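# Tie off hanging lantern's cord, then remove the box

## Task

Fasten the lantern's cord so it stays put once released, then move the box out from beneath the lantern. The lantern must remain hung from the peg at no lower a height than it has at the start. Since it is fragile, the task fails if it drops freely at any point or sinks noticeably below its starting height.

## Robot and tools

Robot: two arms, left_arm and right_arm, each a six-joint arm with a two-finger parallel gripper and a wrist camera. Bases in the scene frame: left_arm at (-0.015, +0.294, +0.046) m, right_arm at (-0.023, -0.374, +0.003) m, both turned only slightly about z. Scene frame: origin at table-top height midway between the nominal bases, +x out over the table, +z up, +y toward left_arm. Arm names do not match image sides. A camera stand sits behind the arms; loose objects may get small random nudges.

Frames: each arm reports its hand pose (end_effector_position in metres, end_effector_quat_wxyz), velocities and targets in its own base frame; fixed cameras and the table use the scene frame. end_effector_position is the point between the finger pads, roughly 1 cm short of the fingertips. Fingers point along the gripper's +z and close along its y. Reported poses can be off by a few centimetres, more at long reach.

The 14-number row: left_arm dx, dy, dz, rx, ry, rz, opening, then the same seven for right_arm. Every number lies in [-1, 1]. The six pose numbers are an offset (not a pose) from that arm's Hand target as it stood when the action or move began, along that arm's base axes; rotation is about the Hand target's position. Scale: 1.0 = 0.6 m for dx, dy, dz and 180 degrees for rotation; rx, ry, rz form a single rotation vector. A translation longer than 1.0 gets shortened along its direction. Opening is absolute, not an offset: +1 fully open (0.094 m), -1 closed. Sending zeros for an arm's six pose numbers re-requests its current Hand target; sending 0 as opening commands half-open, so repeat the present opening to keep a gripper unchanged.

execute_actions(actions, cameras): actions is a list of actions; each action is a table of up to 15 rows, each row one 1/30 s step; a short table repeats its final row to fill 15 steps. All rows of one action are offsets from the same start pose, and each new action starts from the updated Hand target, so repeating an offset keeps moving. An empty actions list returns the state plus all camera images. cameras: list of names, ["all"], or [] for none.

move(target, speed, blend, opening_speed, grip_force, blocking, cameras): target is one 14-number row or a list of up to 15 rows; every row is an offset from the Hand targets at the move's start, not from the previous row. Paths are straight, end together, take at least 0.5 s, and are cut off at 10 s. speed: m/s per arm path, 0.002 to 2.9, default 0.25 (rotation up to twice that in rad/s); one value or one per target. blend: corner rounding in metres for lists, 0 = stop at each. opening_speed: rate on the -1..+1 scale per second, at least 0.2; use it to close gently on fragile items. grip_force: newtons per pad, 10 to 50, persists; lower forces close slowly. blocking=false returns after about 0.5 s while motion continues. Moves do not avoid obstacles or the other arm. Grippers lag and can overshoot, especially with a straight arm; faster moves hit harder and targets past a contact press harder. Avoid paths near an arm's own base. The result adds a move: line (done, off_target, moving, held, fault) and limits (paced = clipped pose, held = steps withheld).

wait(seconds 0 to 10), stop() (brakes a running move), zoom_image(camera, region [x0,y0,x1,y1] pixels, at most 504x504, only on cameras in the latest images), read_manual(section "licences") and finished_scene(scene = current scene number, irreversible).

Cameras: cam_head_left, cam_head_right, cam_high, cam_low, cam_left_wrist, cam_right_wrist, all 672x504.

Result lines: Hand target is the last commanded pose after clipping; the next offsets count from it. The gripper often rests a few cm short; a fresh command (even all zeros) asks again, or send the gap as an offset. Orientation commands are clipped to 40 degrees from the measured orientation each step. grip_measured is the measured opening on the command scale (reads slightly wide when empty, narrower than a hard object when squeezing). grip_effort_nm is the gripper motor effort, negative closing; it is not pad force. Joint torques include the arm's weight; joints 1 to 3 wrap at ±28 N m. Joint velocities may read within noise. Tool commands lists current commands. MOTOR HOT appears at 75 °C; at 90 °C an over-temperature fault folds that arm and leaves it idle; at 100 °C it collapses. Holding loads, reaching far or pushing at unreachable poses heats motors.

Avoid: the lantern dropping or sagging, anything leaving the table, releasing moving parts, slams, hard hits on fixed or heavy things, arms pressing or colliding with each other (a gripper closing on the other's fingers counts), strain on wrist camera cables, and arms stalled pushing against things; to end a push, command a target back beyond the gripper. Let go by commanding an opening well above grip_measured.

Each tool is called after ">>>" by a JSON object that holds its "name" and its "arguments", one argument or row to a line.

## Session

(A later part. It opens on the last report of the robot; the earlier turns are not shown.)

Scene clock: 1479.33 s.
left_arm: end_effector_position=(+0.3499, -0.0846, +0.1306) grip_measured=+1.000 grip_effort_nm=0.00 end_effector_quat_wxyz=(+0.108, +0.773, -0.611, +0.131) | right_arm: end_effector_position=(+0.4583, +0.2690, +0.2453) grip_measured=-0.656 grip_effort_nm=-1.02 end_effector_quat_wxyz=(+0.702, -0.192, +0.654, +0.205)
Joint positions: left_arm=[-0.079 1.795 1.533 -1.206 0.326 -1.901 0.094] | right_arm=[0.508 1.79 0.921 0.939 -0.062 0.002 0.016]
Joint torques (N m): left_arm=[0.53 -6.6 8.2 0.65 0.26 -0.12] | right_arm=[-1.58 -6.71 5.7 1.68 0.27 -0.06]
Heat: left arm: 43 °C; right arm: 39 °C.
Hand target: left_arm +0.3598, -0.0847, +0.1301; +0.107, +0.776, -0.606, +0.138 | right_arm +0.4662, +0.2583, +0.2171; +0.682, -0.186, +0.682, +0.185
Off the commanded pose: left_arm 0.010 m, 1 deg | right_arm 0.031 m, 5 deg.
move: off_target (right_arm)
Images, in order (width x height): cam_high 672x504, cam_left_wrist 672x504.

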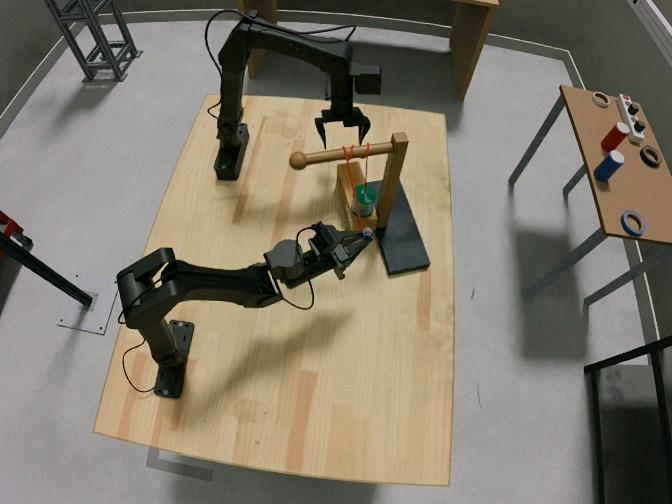

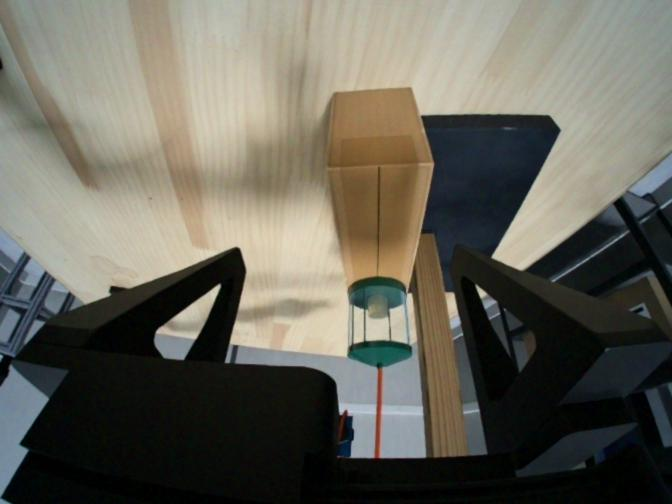

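>>> {"name": "move", "arguments": {
  "target": [
    [0.0282,-0.0177,0,0,0,0,1.0,0,0,0,0,0,0,-0.75],
    [0.0458,-0.0855,-0.1918,0,0,0,1.0,0,0,0,0,0,0,-0.75]
  ],
  "speed": [0.1,0.1],
  "blend": 0,
  "cameras": ["cam_left_wrist", "cam_high", "cam_head_left"]
}}

Scene clock: 1526.40 s.
left_arm: end_effector_position=(+0.3905, -0.1374, +0.0289) grip_measured=+1.000 grip_effort_nm=0.01 end_effector_quat_wxyz=(+0.106, +0.771, -0.609, +0.153) | right_arm: end_effector_position=(+0.4583, +0.2690, +0.2453) grip_measured=-0.656 grip_effort_nm=-1.02 end_effector_quat_wxyz=(+0.702, -0.192, +0.654, +0.205)
Joint positions: left_arm=[-0.2 2.005 1.391 -0.771 0.327 -2.036 0.094] | right_arm=[0.508 1.79 0.921 0.939 -0.062 0.002 0.016]
Joint torques (N m): left_arm=[-0.32 -8.1 4.94 0.8 0.09 -0.11] | right_arm=[-1.51 -6.61 5.7 1.67 0.27 -0.07]
Heat: left arm: 40 °C; right arm: 38 °C.
Hand target: left_arm +0.3872, -0.1360, +0.0150; +0.107, +0.776, -0.606, +0.138 | right_arm +0.4662, +0.2583, +0.2171; +0.682, -0.186, +0.682, +0.185
Off the commanded pose: left_arm 0.014 m, 2 deg | right_arm 0.031 m, 5 deg.
move: off_target (left_arm, right_arm)
Images, in order (width x height): cam_head_left 672x504, cam_high 672x504, cam_left_wrist 672x504.

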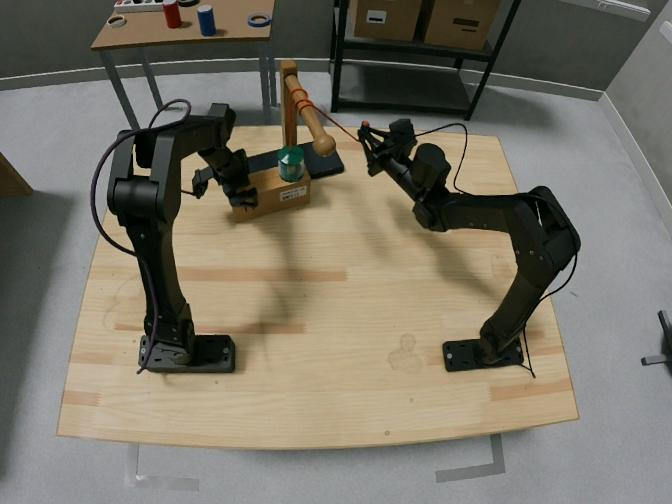

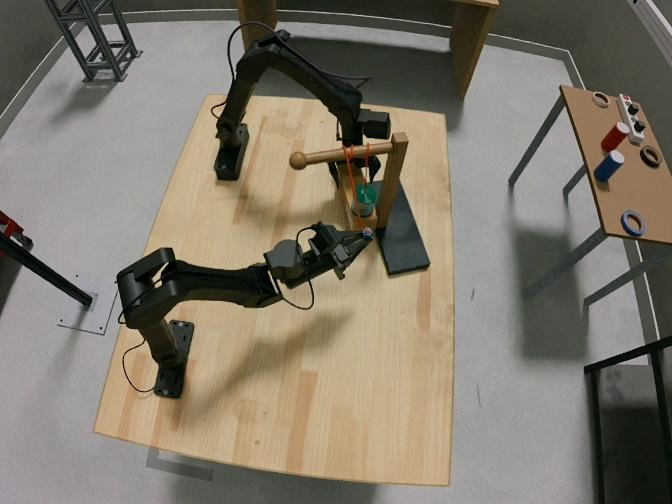

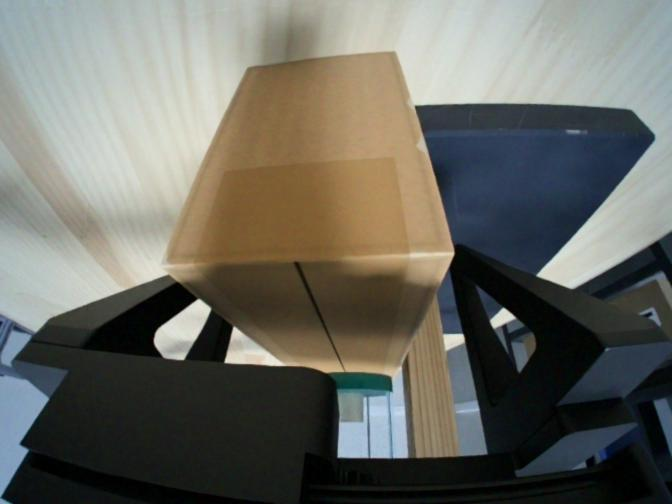

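>>> {"name": "move", "arguments": {
  "target": [
    [-0.0167,-0.0033,0.0333,0,0,0,1.0,0,0,0,0,0,0,-0.75],
    [-0.0167,-0.0033,-0.0083,0,0,0,1.0,0,0,0,0,0,0,-0.75]
  ],
  "speed": [0.1,0.06],
  "blend": 0,
  "cameras": ["cam_left_wrist", "cam_head_left"]
}}

Scene clock: 1575.27 s.
left_arm: end_effector_position=(+0.3801, -0.1388, +0.0154) grip_measured=+1.000 grip_effort_nm=0.00 end_effector_quat_wxyz=(+0.110, +0.774, -0.607, +0.144) | right_arm: end_effector_position=(+0.4583, +0.2690, +0.2453) grip_measured=-0.656 grip_effort_nm=-1.02 end_effector_quat_wxyz=(+0.702, -0.192, +0.654, +0.205)
Joint positions: left_arm=[-0.21 2.005 1.336 -0.733 0.326 -2.048 0.094] | right_arm=[0.508 1.79 0.921 0.939 -0.062 0.002 0.016]
Joint torques (N m): left_arm=[-0.44 -9.65 4.6 0.79 0.09 -0.11] | right_arm=[-1.5 -6.63 5.67 1.65 0.29 -0.01]
Heat: left arm: 40 °C; right arm: 38 °C.
Hand target: left_arm +0.3772, -0.1380, +0.0100; +0.107, +0.776, -0.606, +0.137 | right_arm +0.4662, +0.2583, +0.2171; +0.682, -0.186, +0.682, +0.185
Off the commanded pose: left_arm 0.006 m, 1 deg | right_arm 0.031 m, 5 deg.
move: off_target (right_arm)
Images, in order (width x height): cam_head_left 672x504, cam_left_wrist 672x504.

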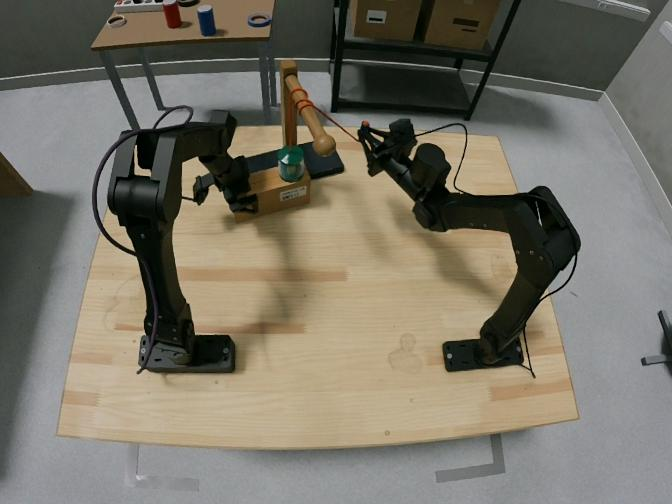

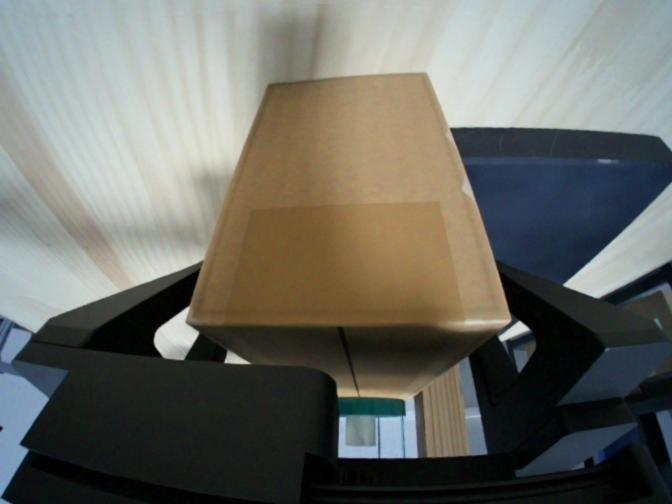

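>>> {"name": "move", "arguments": {
  "target": [0,0,0,0,0,0,0.2,0,0,0,0,0,0,-0.75],
  "grip_force": [20, 50],
  "cameras": ["cam_left_wrist", "cam_right_wrist"]
}}

Scene clock: 1602.37 s.
left_arm: end_effector_position=(+0.3828, -0.1381, +0.0154) grip_measured=+0.356 grip_effort_nm=-0.43 end_effector_quat_wxyz=(+0.105, +0.774, -0.607, +0.147) | right_arm: end_effector_position=(+0.4583, +0.2690, +0.2453) grip_measured=-0.656 grip_effort_nm=-1.02 end_effector_quat_wxyz=(+0.702, -0.192, +0.654, +0.205)
Joint positions: left_arm=[-0.21 2.005 1.336 -0.723 0.318 -2.05 0.064] | right_arm=[0.508 1.79 0.921 0.939 -0.062 0.002 0.016]
Joint torques (N m): left_arm=[-0.43 -9.74 4.57 0.7 0.15 -0.08] | right_arm=[-1.43 -6.69 5.81 1.66 0.27 -0.06]
Heat: left arm: 39 °C; right arm: 38 °C.
Hand target: left_arm +0.3772, -0.1380, +0.0100; +0.107, +0.776, -0.606, +0.138 | right_arm +0.4662, +0.2583, +0.2171; +0.682, -0.186, +0.682, +0.185
Off the commanded pose: left_arm 0.008 m, 1 deg | right_arm 0.031 m, 5 deg.
grip_force (N): 20, 50
move: off_target (right_arm)
Images, in order (width x height): cam_left_wrist 672x504, cam_right_wrist 672x504.

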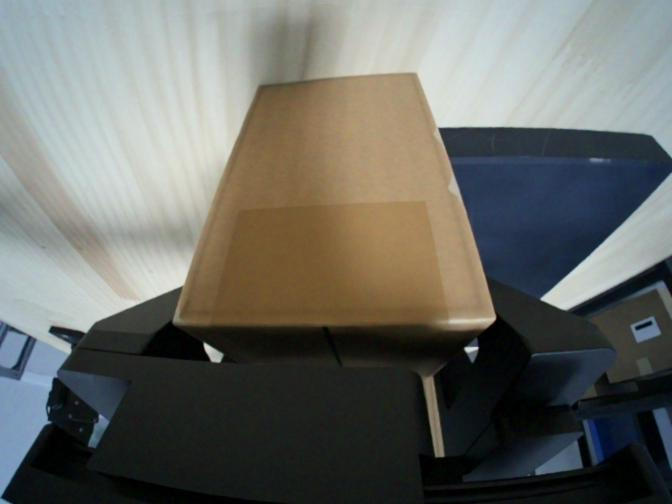

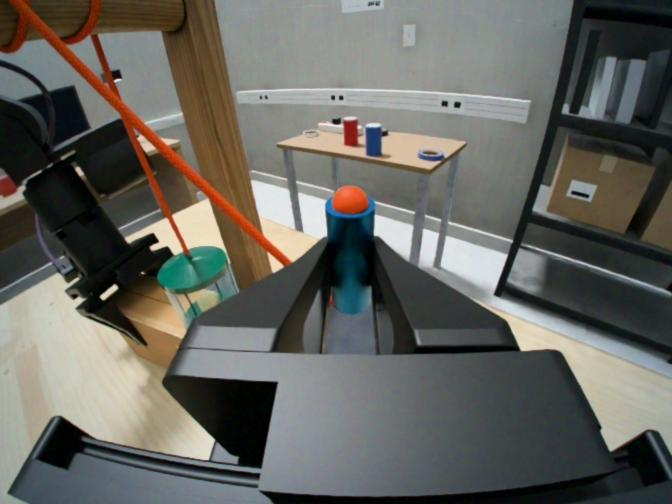

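>>> {"name": "move", "arguments": {
  "target": [-0.0667,0,0,0,0,0,0.2,0,0,0,0,0,0,-0.75],
  "speed": 0.04,
  "cameras": ["cam_left_wrist", "cam_right_wrist", "cam_high", "cam_low"]
}}

Scene clock: 1635.63 s.
left_arm: end_effector_position=(+0.3544, -0.1399, +0.0142) grip_measured=+0.354 grip_effort_nm=-0.47 end_effector_quat_wxyz=(+0.103, +0.775, -0.603, +0.160) | right_arm: end_effector_position=(+0.4583, +0.2690, +0.2453) grip_measured=-0.656 grip_effort_nm=-1.02 end_effector_quat_wxyz=(+0.702, -0.192, +0.654, +0.205)
Joint positions: left_arm=[-0.229 1.893 1.163 -0.628 0.32 -2.083 0.064] | right_arm=[0.508 1.79 0.921 0.939 -0.062 0.002 0.016]
Joint torques (N m): left_arm=[-0.98 -10.25 3.29 0.45 0.09 -0.02] | right_arm=[-1.48 -6.64 5.72 1.65 0.28 -0.05]
Heat: left arm: 38 °C; right arm: 38 °C.
Hand target: left_arm +0.3372, -0.1380, +0.0100; +0.107, +0.776, -0.606, +0.138 | right_arm +0.4662, +0.2583, +0.2171; +0.682, -0.186, +0.682, +0.185
Off the commanded pose: left_arm 0.018 m, 3 deg | right_arm 0.031 m, 5 deg.
grip_force (N): 20, 50
move: off_target (left_arm, right_arm)
Images, in order (width x height): cam_high 672x504, cam_low 672x504, cam_left_wrist 672x504, cam_right_wrist 672x504.

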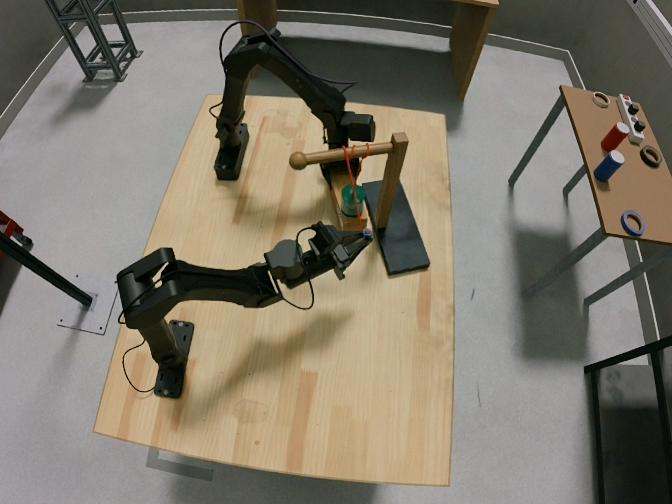

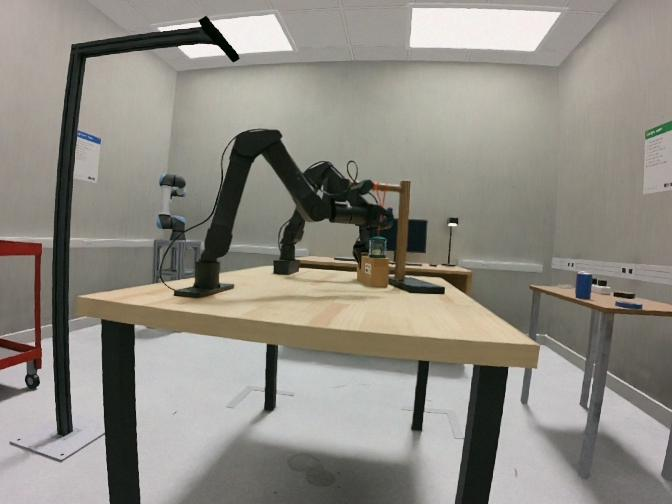

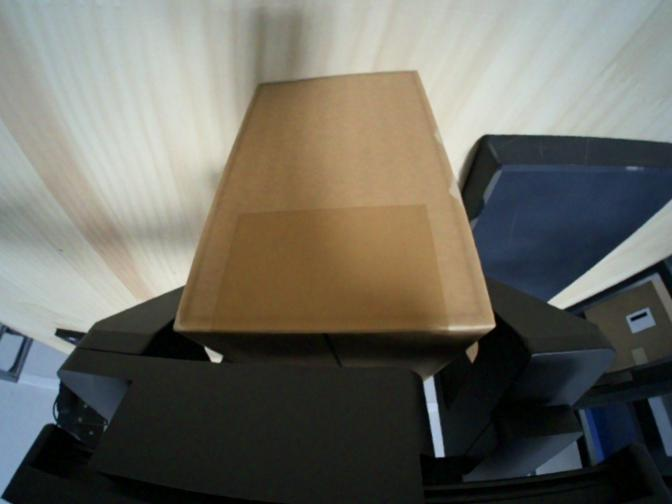

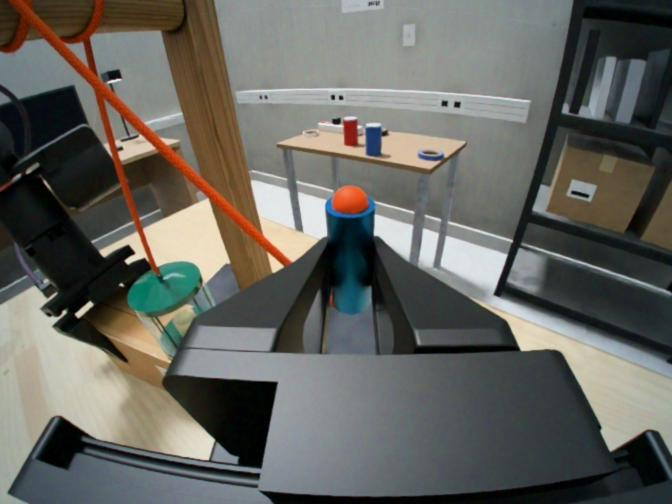

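>>> {"name": "zoom_image", "arguments": {
  "camera": "cam_right_wrist",
  "region": [0, 0, 300, 380]
}}

>>> {"name": "zoom_image", "arguments": {
  "camera": "cam_low",
  "region": [330, 160, 470, 310]
}}

Scaled by 1.326 from the camera's 672x504 image, which has a finer 960x720 frame.

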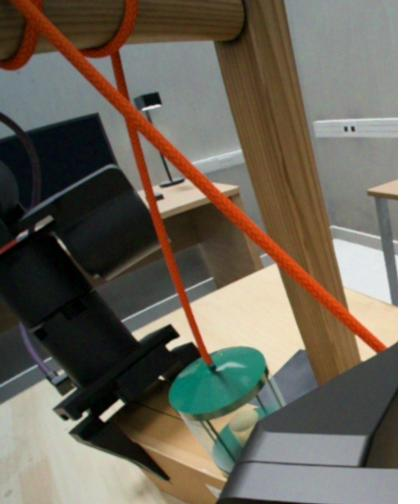

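Scaled by 3.360 from the camera's 672x504 image, which has a finer 960x720 frame.

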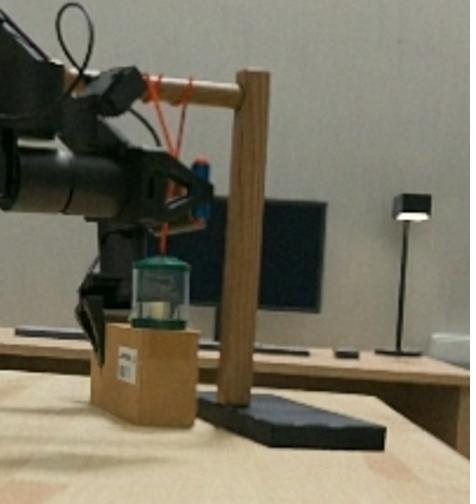

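>>> {"name": "move", "arguments": {
  "target": [-0.025,0.0967,0,0,0,0,0.2,0,0,0,0,0,0,-0.75],
  "speed": 0.04,
  "cameras": ["cam_left_wrist", "cam_right_wrist", "cam_high", "cam_low"]
}}

>>> {"name": "zoom_image", "arguments": {
  "camera": "cam_low",
  "region": [330, 160, 470, 310]
}}

Scene clock: 1696.83 s.
left_arm: end_effector_position=(+0.3364, -0.0917, +0.0133) grip_measured=+0.354 grip_effort_nm=-0.47 end_effector_quat_wxyz=(+0.114, +0.773, -0.603, +0.162) | right_arm: end_effector_position=(+0.4583, +0.2690, +0.2453) grip_measured=-0.656 grip_effort_nm=-1.02 end_effector_quat_wxyz=(+0.702, -0.192, +0.654, +0.205)
Joint positions: left_arm=[-0.081 1.829 1.07 -0.658 0.37 -1.925 0.064] | right_arm=[0.508 1.79 0.921 0.939 -0.062 0.002 0.016]
Joint torques (N m): left_arm=[1.25 -9.7 3.49 0.24 -0.13 0.2] | right_arm=[-1.51 -6.75 5.75 1.67 0.28 -0.05]
Heat: left arm: 38 °C; right arm: 38 °C.
Hand target: left_arm +0.3222, -0.0801, +0.0100; +0.107, +0.776, -0.606, +0.138 | right_arm +0.4662, +0.2583, +0.2171; +0.682, -0.186, +0.682, +0.185
Off the commanded pose: left_arm 0.019 m, 3 deg | right_arm 0.031 m, 5 deg.
grip_force (N): 20, 50
move: off_target (left_arm, right_arm)
Images, in order (width x height): cam_high 672x504, cam_low 672x504, cam_left_wrist 672x504, cam_right_wrist 672x504.

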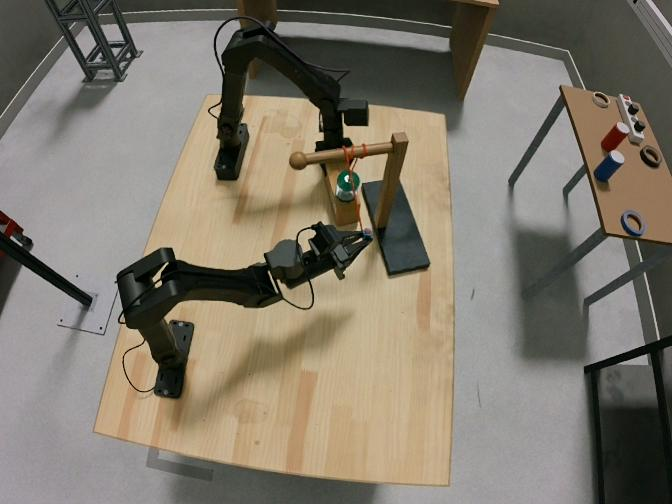

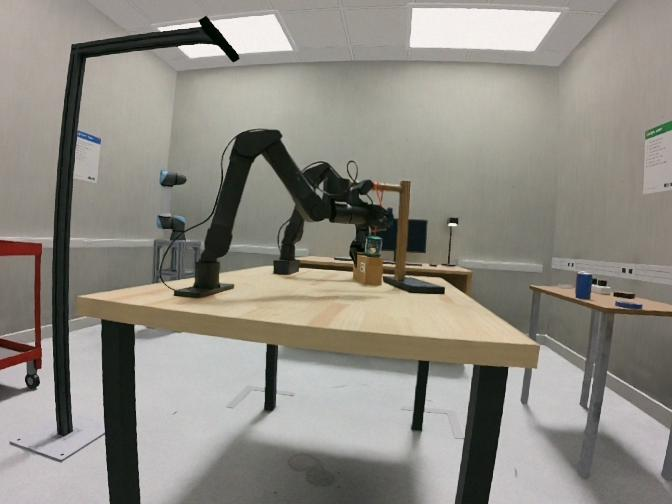

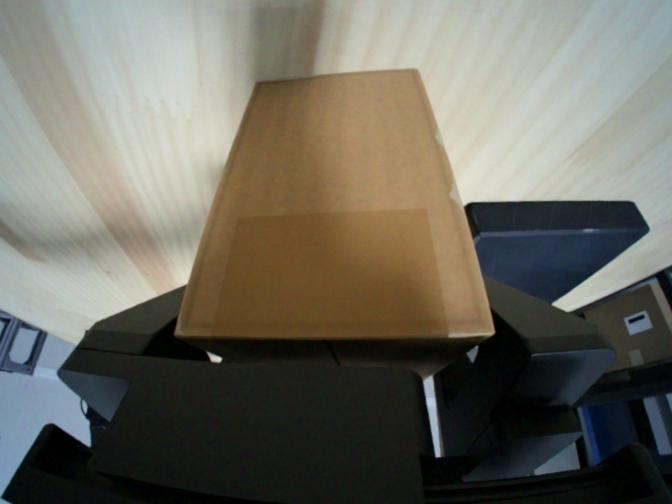

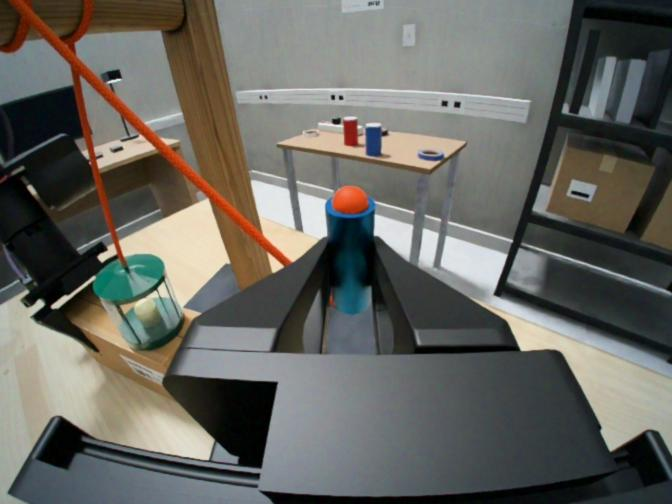

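Scaled by 3.360 from the camera's 672x504 image, which has a finer 960x720 frame.

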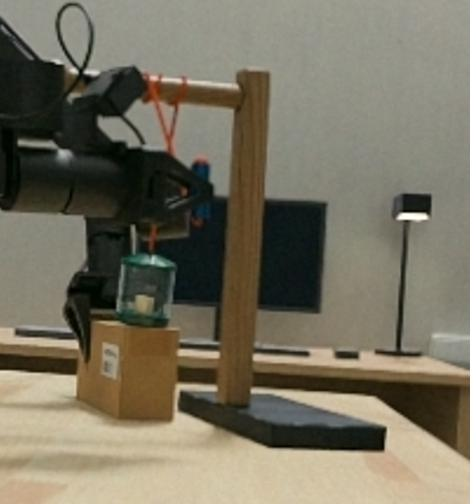

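>>> {"name": "zoom_image", "arguments": {
  "camera": "cam_right_wrist",
  "region": [0, 0, 300, 420]
}}

>>> {"name": "zoom_image", "arguments": {
  "camera": "cam_high",
  "region": [270, 110, 450, 270]
}}

Scaled by 1.200 from the camera's 672x504 image, which has a finer 960x720 frame.

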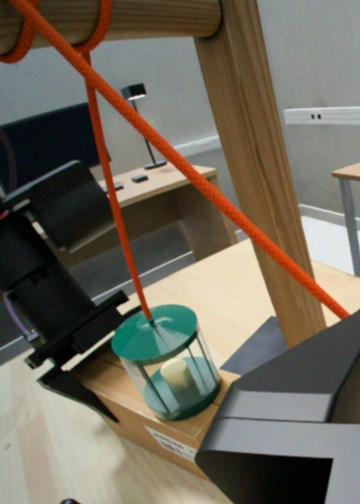

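Scaled by 2.800 from the camera's 672x504 image, which has a finer 960x720 frame.

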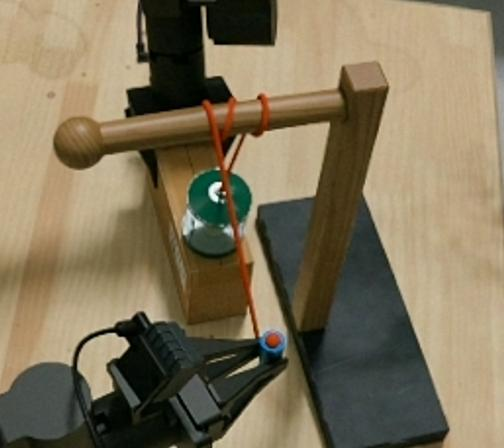

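>>> {"name": "move", "arguments": {
  "target": [
    [0.0237,-0.0193,0.0055,0,0,0,1.0,0,0,0,0,0,0,-0.75],
    [0.0005,0.0565,0.2072,0,0,0,1.0,0,0,0,0,0,0,-0.75]
  ],
  "speed": [0.05,0.15],
  "blend": 0,
  "grip_force": [50, 50],
  "cameras": ["cam_left_wrist", "cam_right_wrist"]
}}

Scene clock: 1834.80 s.
left_arm: end_effector_position=(+0.3234, -0.0469, +0.1197) grip_measured=+0.998 grip_effort_nm=0.14 end_effector_quat_wxyz=(+0.115, +0.779, -0.603, +0.128) | right_arm: end_effector_position=(+0.4583, +0.2690, +0.2453) grip_measured=-0.656 grip_effort_nm=-1.02 end_effector_quat_wxyz=(+0.702, -0.192, +0.654, +0.205)
Joint positions: left_arm=[0.039 1.714 1.393 -1.198 0.342 -1.793 0.094] | right_arm=[0.508 1.79 0.921 0.939 -0.062 0.002 0.016]
Joint torques (N m): left_arm=[0.36 -9.78 7.87 0.12 0.23 0.02] | right_arm=[-1.47 -6.75 5.75 1.68 0.24 -0.04]
Heat: left arm: 43 °C; right arm: 38 °C.
Hand target: left_arm +0.3226, -0.0461, +0.1343; +0.107, +0.776, -0.606, +0.138 | right_arm +0.4662, +0.2583, +0.2171; +0.682, -0.186, +0.682, +0.185
Off the commanded pose: left_arm 0.015 m, 1 deg | right_arm 0.031 m, 5 deg.
move: off_target (left_arm, right_arm)
Images, in order (width x height): cam_left_wrist 672x504, cam_right_wrist 672x504.

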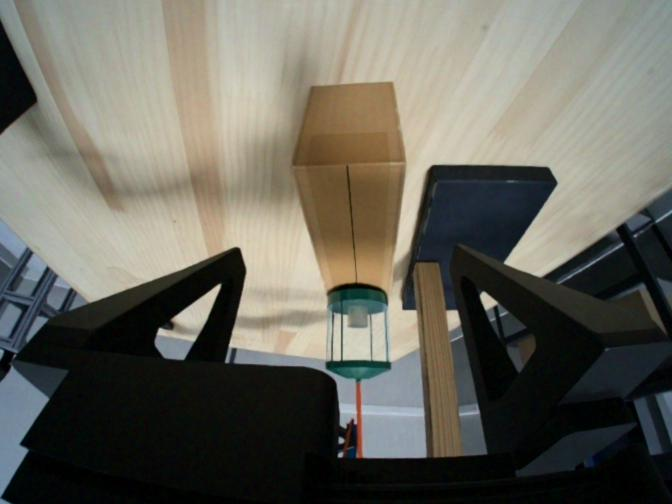

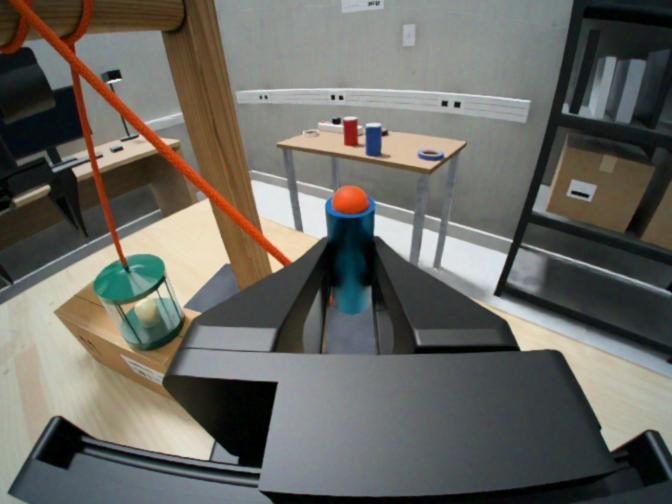

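>>> {"name": "execute_actions", "arguments": {
  "actions": [],
  "cameras": ["cam_head_left", "cam_head_right", "cam_right_wrist", "cam_left_wrist"]
}}

Scene clock: 1883.90 s.
left_arm: end_effector_position=(+0.3232, -0.0469, +0.1197) grip_measured=+0.998 grip_effort_nm=0.14 end_effector_quat_wxyz=(+0.115, +0.779, -0.603, +0.128) | right_arm: end_effector_position=(+0.4583, +0.2690, +0.2453) grip_measured=-0.656 grip_effort_nm=-1.02 end_effector_quat_wxyz=(+0.702, -0.192, +0.654, +0.205)
Joint positions: left_arm=[0.039 1.714 1.393 -1.199 0.342 -1.793 0.094] | right_arm=[0.508 1.79 0.921 0.939 -0.062 0.002 0.016]
Joint velocities: within noise
Joint torques (N m): left_arm=[0.36 -9.77 7.9 0.12 0.24 0.05] | right_arm=[-1.42 -6.67 5.72 1.66 0.28 -0.06]
Heat: left arm: 43 °C; right arm: 38 °C.
Hand target: left_arm +0.3225, -0.0461, +0.1343; +0.107, +0.776, -0.606, +0.138 | right_arm +0.4662, +0.2583, +0.2171; +0.682, -0.186, +0.682, +0.185
Tool commands: left_gripper/opening=+1.0 right_gripper/opening=-0.75
Off the commanded pose: left_arm 0.015 m, 1 deg | right_arm 0.031 m, 5 deg.
Images, in order (width x height): cam_head_left 672x504, cam_head_right 672x504, cam_left_wrist 672x504, cam_right_wrist 672x504.

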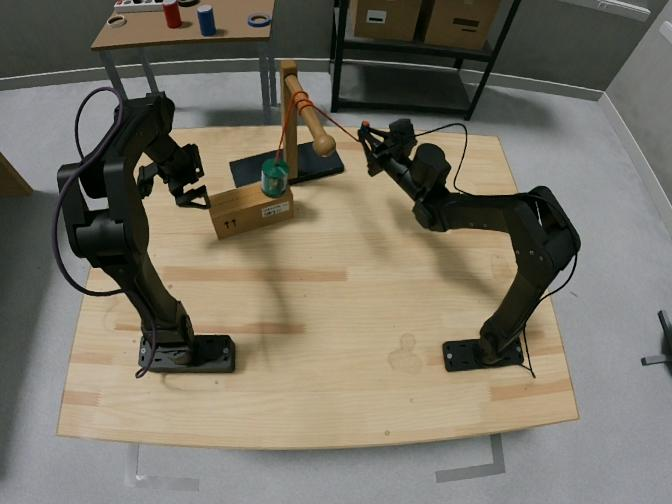

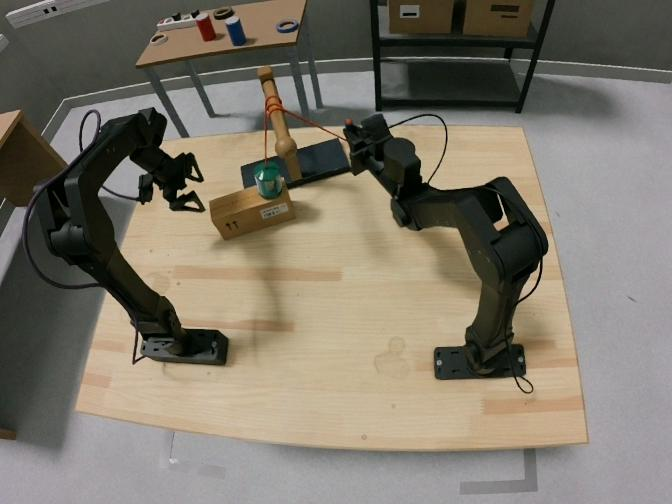

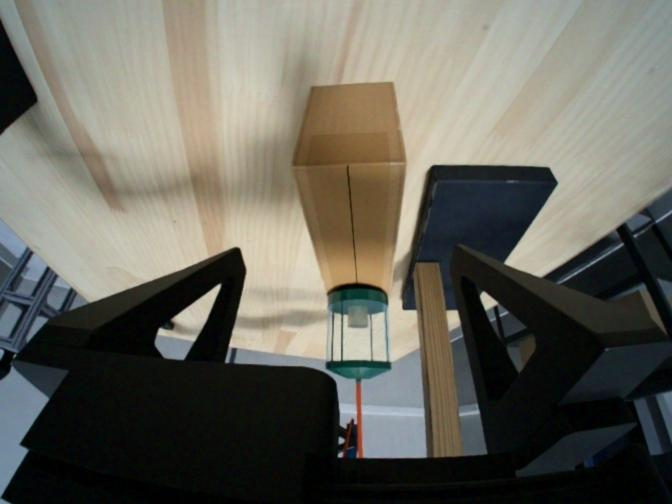

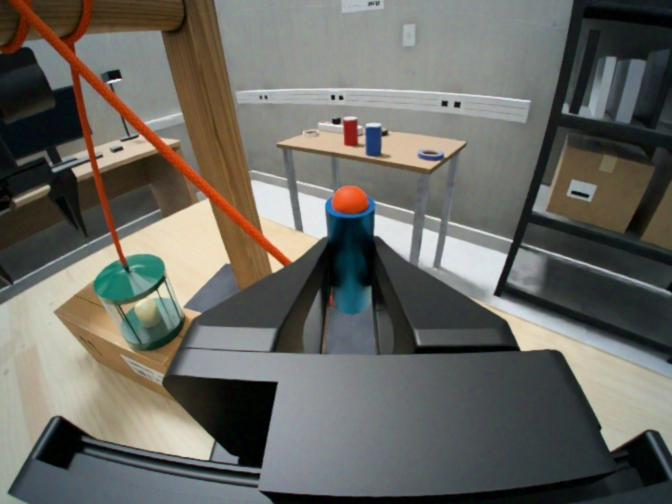

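>>> {"name": "move", "arguments": {
  "target": [-0.054, 0.0435, 0.026, 0.0972, -0.0899, -0.6262, 1.0, 0, 0, 0, 0, 0, 0, -0.75],
  "speed": 0.35
}}

>>> {"name": "move", "arguments": {
  "target": [0.059, -0.2107, 0.0833, -0.2338, -0.4492, -0.1523, 0.4, 0, 0, 0, 0, 0, 0, -0.75],
  "speed": 0.35,
  "cameras": ["cam_left_wrist", "cam_head_left", "cam_right_wrist", "cam_low"]
}}

Scene clock: 1984.60 s.
left_arm: end_effector_position=(+0.2904, -0.0206, +0.1436) grip_measured=+0.998 grip_effort_nm=0.14 end_effector_quat_wxyz=(-0.019, +0.081, +0.997, -0.004) | right_arm: end_effector_position=(+0.4583, +0.2690, +0.2453) grip_measured=-0.656 grip_effort_nm=-1.02 end_effector_quat_wxyz=(+0.702, -0.192, +0.654, +0.205)
Joint positions: left_arm=[-0.07 1.681 1.492 -1.42 0.007 0.093 0.094] | right_arm=[0.508 1.79 0.921 0.939 -0.062 0.002 0.016]
Joint torques (N m): left_arm=[-0.34 -9.95 4.7 0.4 -0.1 0.05] | right_arm=[-1.54 -6.67 5.74 1.67 0.27 -0.03]
Heat: left arm: 44 °C; right arm: 38 °C.
Hand target: left_arm +0.2901, -0.0200, +0.1500; +0.000, +0.087, +0.996, +0.001 | right_arm +0.4662, +0.2583, +0.2171; +0.682, -0.186, +0.682, +0.185
Off the commanded pose: left_arm 0.006 m, 2 deg | right_arm 0.031 m, 5 deg.
move: off_target (right_arm)

Scene clock: 1988.23 s.
left_arm: end_effector_position=(+0.3285, -0.1439, +0.2062) grip_measured=+0.402 grip_effort_nm=-0.13 end_effector_quat_wxyz=(+0.659, +0.268, +0.651, -0.264) | right_arm: end_effector_position=(+0.4583, +0.2690, +0.2453) grip_measured=-0.656 grip_effort_nm=-1.02 end_effector_quat_wxyz=(+0.702, -0.192, +0.654, +0.205)
Joint positions: left_arm=[-0.095 1.262 0.304 0.968 0.677 0.004 0.066] | right_arm=[0.508 1.79 0.921 0.939 -0.062 0.002 0.016]
Joint torques (N m): left_arm=[-0.55 -2.26 4.7 2.19 0.07 -0.04] | right_arm=[-1.46 -6.72 5.74 1.65 0.26 -0.04]
Heat: left arm: 43 °C; right arm: 38 °C.
Hand target: left_arm +0.3255, -0.1465, +0.1998; +0.654, +0.270, +0.653, -0.270 | right_arm +0.4662, +0.2583, +0.2171; +0.682, -0.186, +0.682, +0.185
Off the commanded pose: left_arm 0.007 m, 1 deg | right_arm 0.031 m, 5 deg.
move: off_target (right_arm)
Images, in order (width x height): cam_head_left 672x504, cam_low 672x504, cam_left_wrist 672x504, cam_right_wrist 672x504.

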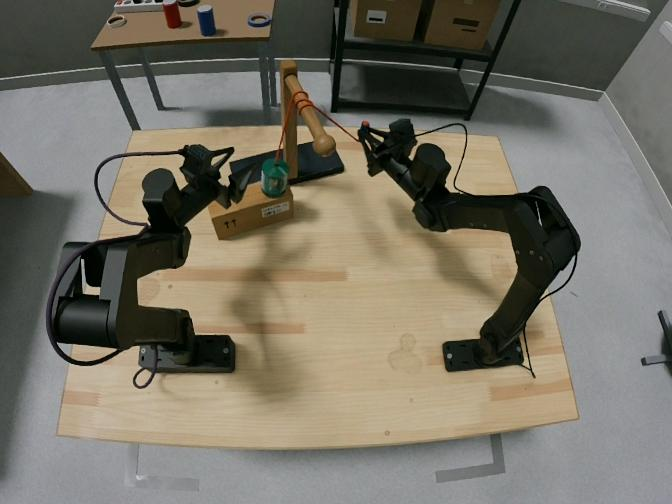

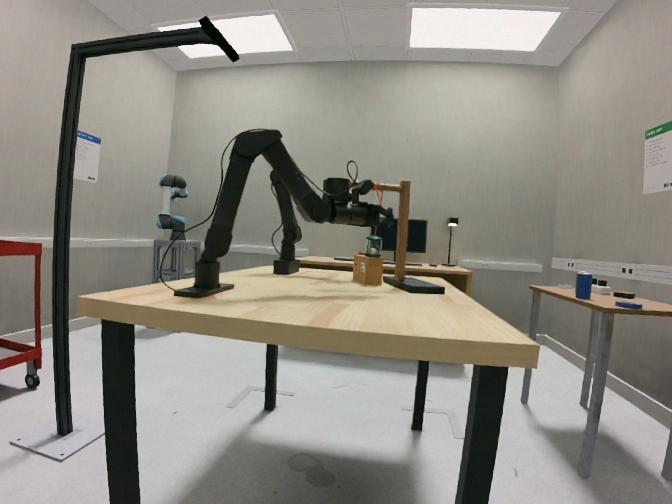

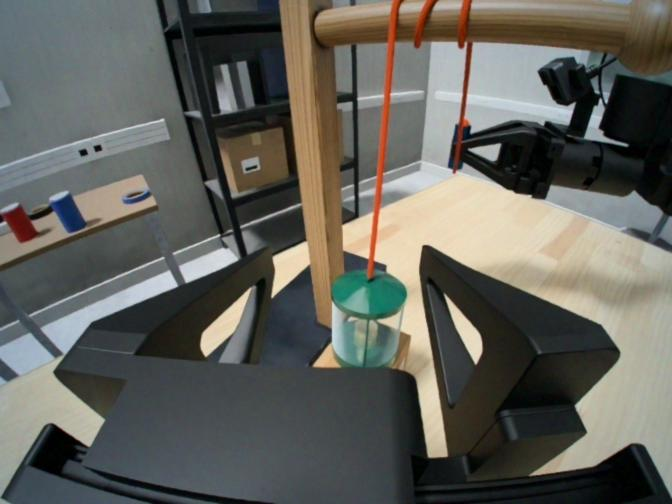

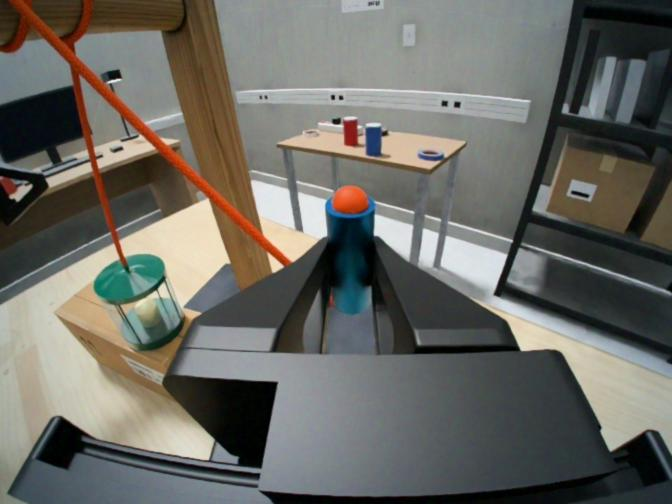

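>>> {"name": "move", "arguments": {
  "target": [0.0402, -0.0778, -0.0267, 0, 0, 0, 0.4, 0, 0, 0, 0, 0, 0, -0.75],
  "speed": 0.12,
  "cameras": ["cam_left_wrist", "cam_right_wrist"]
}}

Scene clock: 2047.50 s.
left_arm: end_effector_position=(+0.3428, -0.1912, +0.1767) grip_measured=+0.402 grip_effort_nm=-0.13 end_effector_quat_wxyz=(+0.644, +0.273, +0.661, -0.273) | right_arm: end_effector_position=(+0.4583, +0.2690, +0.2453) grip_measured=-0.656 grip_effort_nm=-1.02 end_effector_quat_wxyz=(+0.702, -0.192, +0.654, +0.205)
Joint positions: left_arm=[-0.287 1.496 0.344 1.128 0.505 0.003 0.066] | right_arm=[0.508 1.79 0.921 0.939 -0.062 0.002 0.016]
Joint torques (N m): left_arm=[-0.43 -3.38 7.25 2.28 -0.12 -0.04] | right_arm=[-1.51 -6.64 5.71 1.66 0.29 -0.06]
Heat: left arm: 37 °C; right arm: 38 °C.
Hand target: left_arm +0.3496, -0.1931, +0.1838; +0.653, +0.270, +0.653, -0.270 | right_arm +0.4662, +0.2583, +0.2171; +0.682, -0.186, +0.682, +0.185
Off the commanded pose: left_arm 0.010 m, 1 deg | right_arm 0.031 m, 5 deg.
move: off_target (right_arm)
Images, in order (width x height): cam_left_wrist 672x504, cam_right_wrist 672x504.

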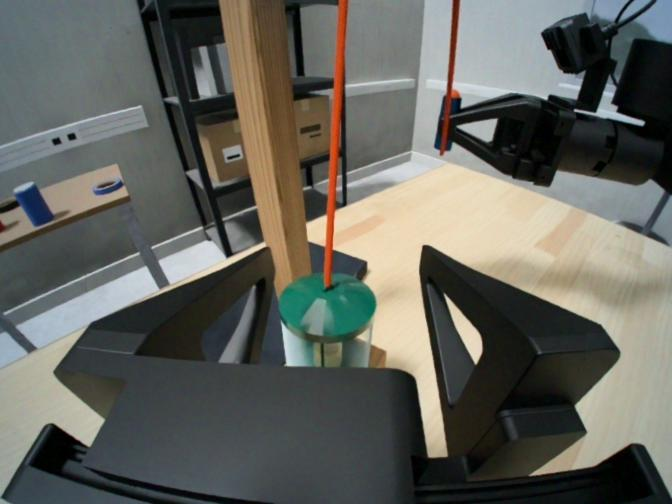

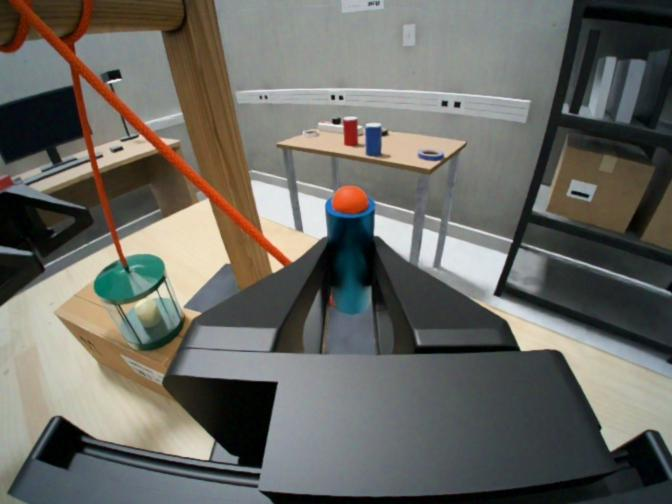

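>>> {"name": "move", "arguments": {
  "target": [0.0743, -0.0507, 0.0267, 0, 0, 0, 0.4, 0, 0, 0, 0, 0, 0, -0.75],
  "speed": 0.1,
  "cameras": ["cam_left_wrist", "cam_right_wrist"]
}}

Scene clock: 2063.77 s.
left_arm: end_effector_position=(+0.3873, -0.2210, +0.2045) grip_measured=+0.402 grip_effort_nm=-0.13 end_effector_quat_wxyz=(+0.660, +0.274, +0.644, -0.272) | right_arm: end_effector_position=(+0.4583, +0.2690, +0.2453) grip_measured=-0.656 grip_effort_nm=-1.02 end_effector_quat_wxyz=(+0.702, -0.192, +0.654, +0.205)
Joint positions: left_arm=[-0.345 1.618 0.567 1.072 0.448 0.003 0.066] | right_arm=[0.508 1.79 0.921 0.939 -0.062 0.002 0.016]
Joint torques (N m): left_arm=[-0.4 -4.63 7.58 1.84 -0.14 -0.06] | right_arm=[-1.48 -6.58 5.71 1.67 0.29 -0.06]
Heat: left arm: 38 °C; right arm: 38 °C.
Hand target: left_arm +0.3942, -0.2236, +0.1998; +0.653, +0.270, +0.653, -0.270 | right_arm +0.4662, +0.2583, +0.2171; +0.682, -0.186, +0.682, +0.185
Off the commanded pose: left_arm 0.009 m, 1 deg | right_arm 0.031 m, 5 deg.
move: off_target (right_arm)
Images, in order (width x height): cam_left_wrist 672x504, cam_right_wrist 672x504.

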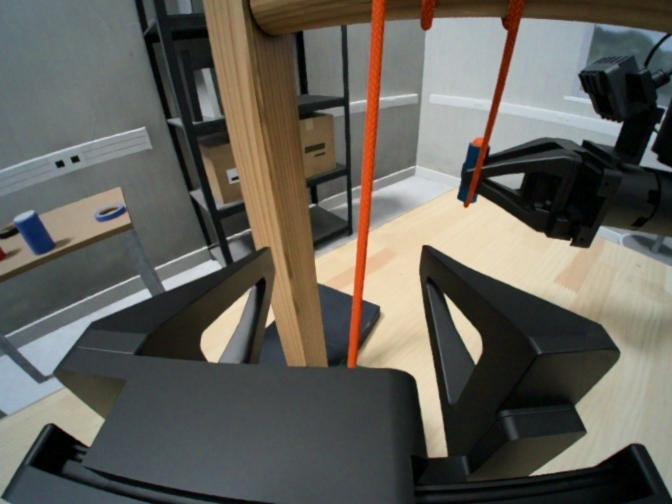

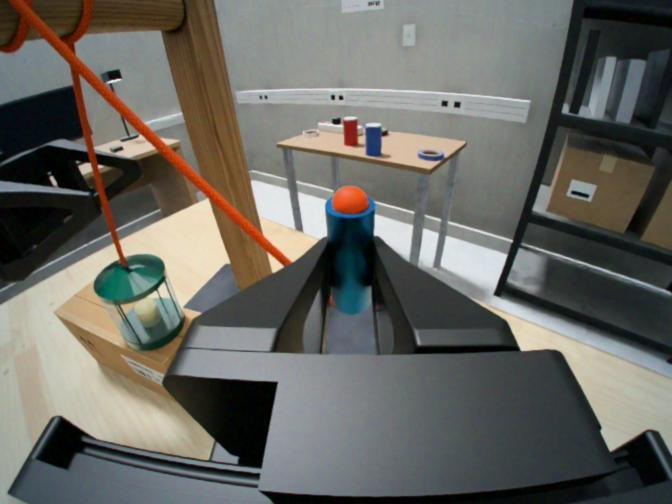

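>>> {"name": "zoom_image", "arguments": {
  "camera": "cam_right_wrist",
  "region": [0, 60, 240, 300]
}}

>>> {"name": "zoom_image", "arguments": {
  "camera": "cam_left_wrist",
  "region": [200, 150, 500, 400]
}}

Scaled by 2.100 from the camera's 672x504 image, which has a finer 960x720 frame.

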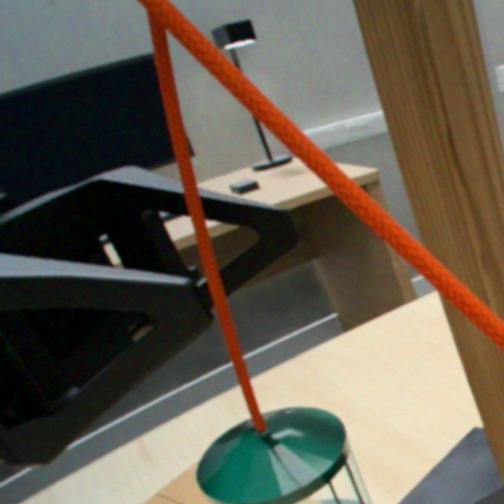

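Scaled by 1.680 from the camera's 672x504 image, which has a finer 960x720 frame.

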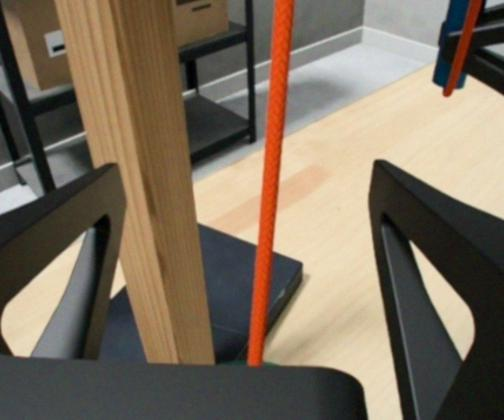

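>>> {"name": "move", "arguments": {
  "target": [0.0125, -0.0242, -0.006, 0, 0, 0, 0.4, 0, 0, 0, 0, 0, 0, -0.75],
  "speed": 0.06,
  "cameras": ["cam_left_wrist", "cam_right_wrist"]
}}

Scene clock: 2098.83 s.
left_arm: end_effector_position=(+0.3949, -0.2352, +0.1977) grip_measured=+0.402 grip_effort_nm=-0.13 end_effector_quat_wxyz=(+0.655, +0.274, +0.649, -0.272) | right_arm: end_effector_position=(+0.4583, +0.2690, +0.2453) grip_measured=-0.656 grip_effort_nm=-1.02 end_effector_quat_wxyz=(+0.702, -0.192, +0.654, +0.205)
Joint positions: left_arm=[-0.382 1.673 0.609 1.071 0.41 0.003 0.066] | right_arm=[0.508 1.79 0.921 0.939 -0.062 0.002 0.016]
Joint torques (N m): left_arm=[-0.36 -5.14 7.73 1.99 -0.13 -0.05] | right_arm=[-1.48 -6.63 5.72 1.66 0.27 -0.05]
Heat: left arm: 39 °C; right arm: 38 °C.
Hand target: left_arm +0.4017, -0.2381, +0.1963; +0.654, +0.270, +0.653, -0.270 | right_arm +0.4662, +0.2583, +0.2171; +0.682, -0.186, +0.682, +0.185
Off the commanded pose: left_arm 0.008 m, 1 deg | right_arm 0.031 m, 5 deg.
move: off_target (right_arm)
Images, in order (width x height): cam_left_wrist 672x504, cam_right_wrist 672x504.

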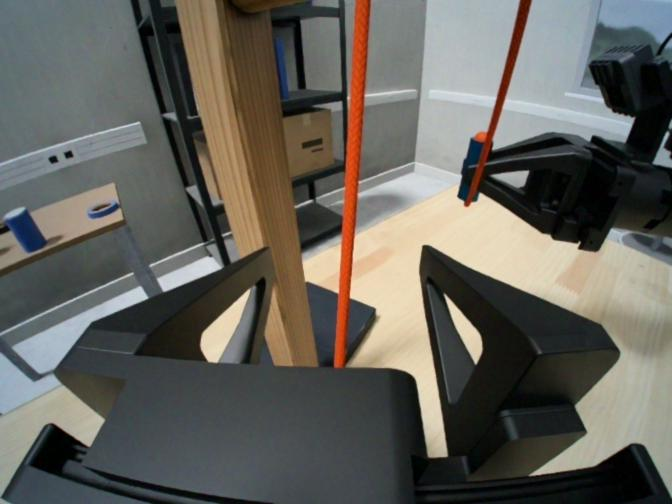

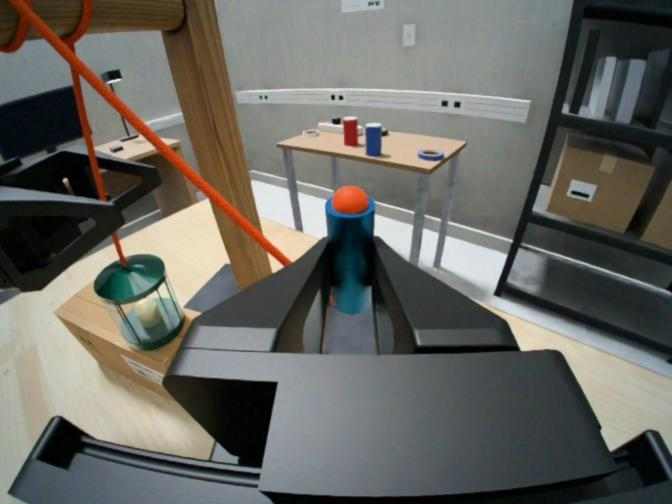

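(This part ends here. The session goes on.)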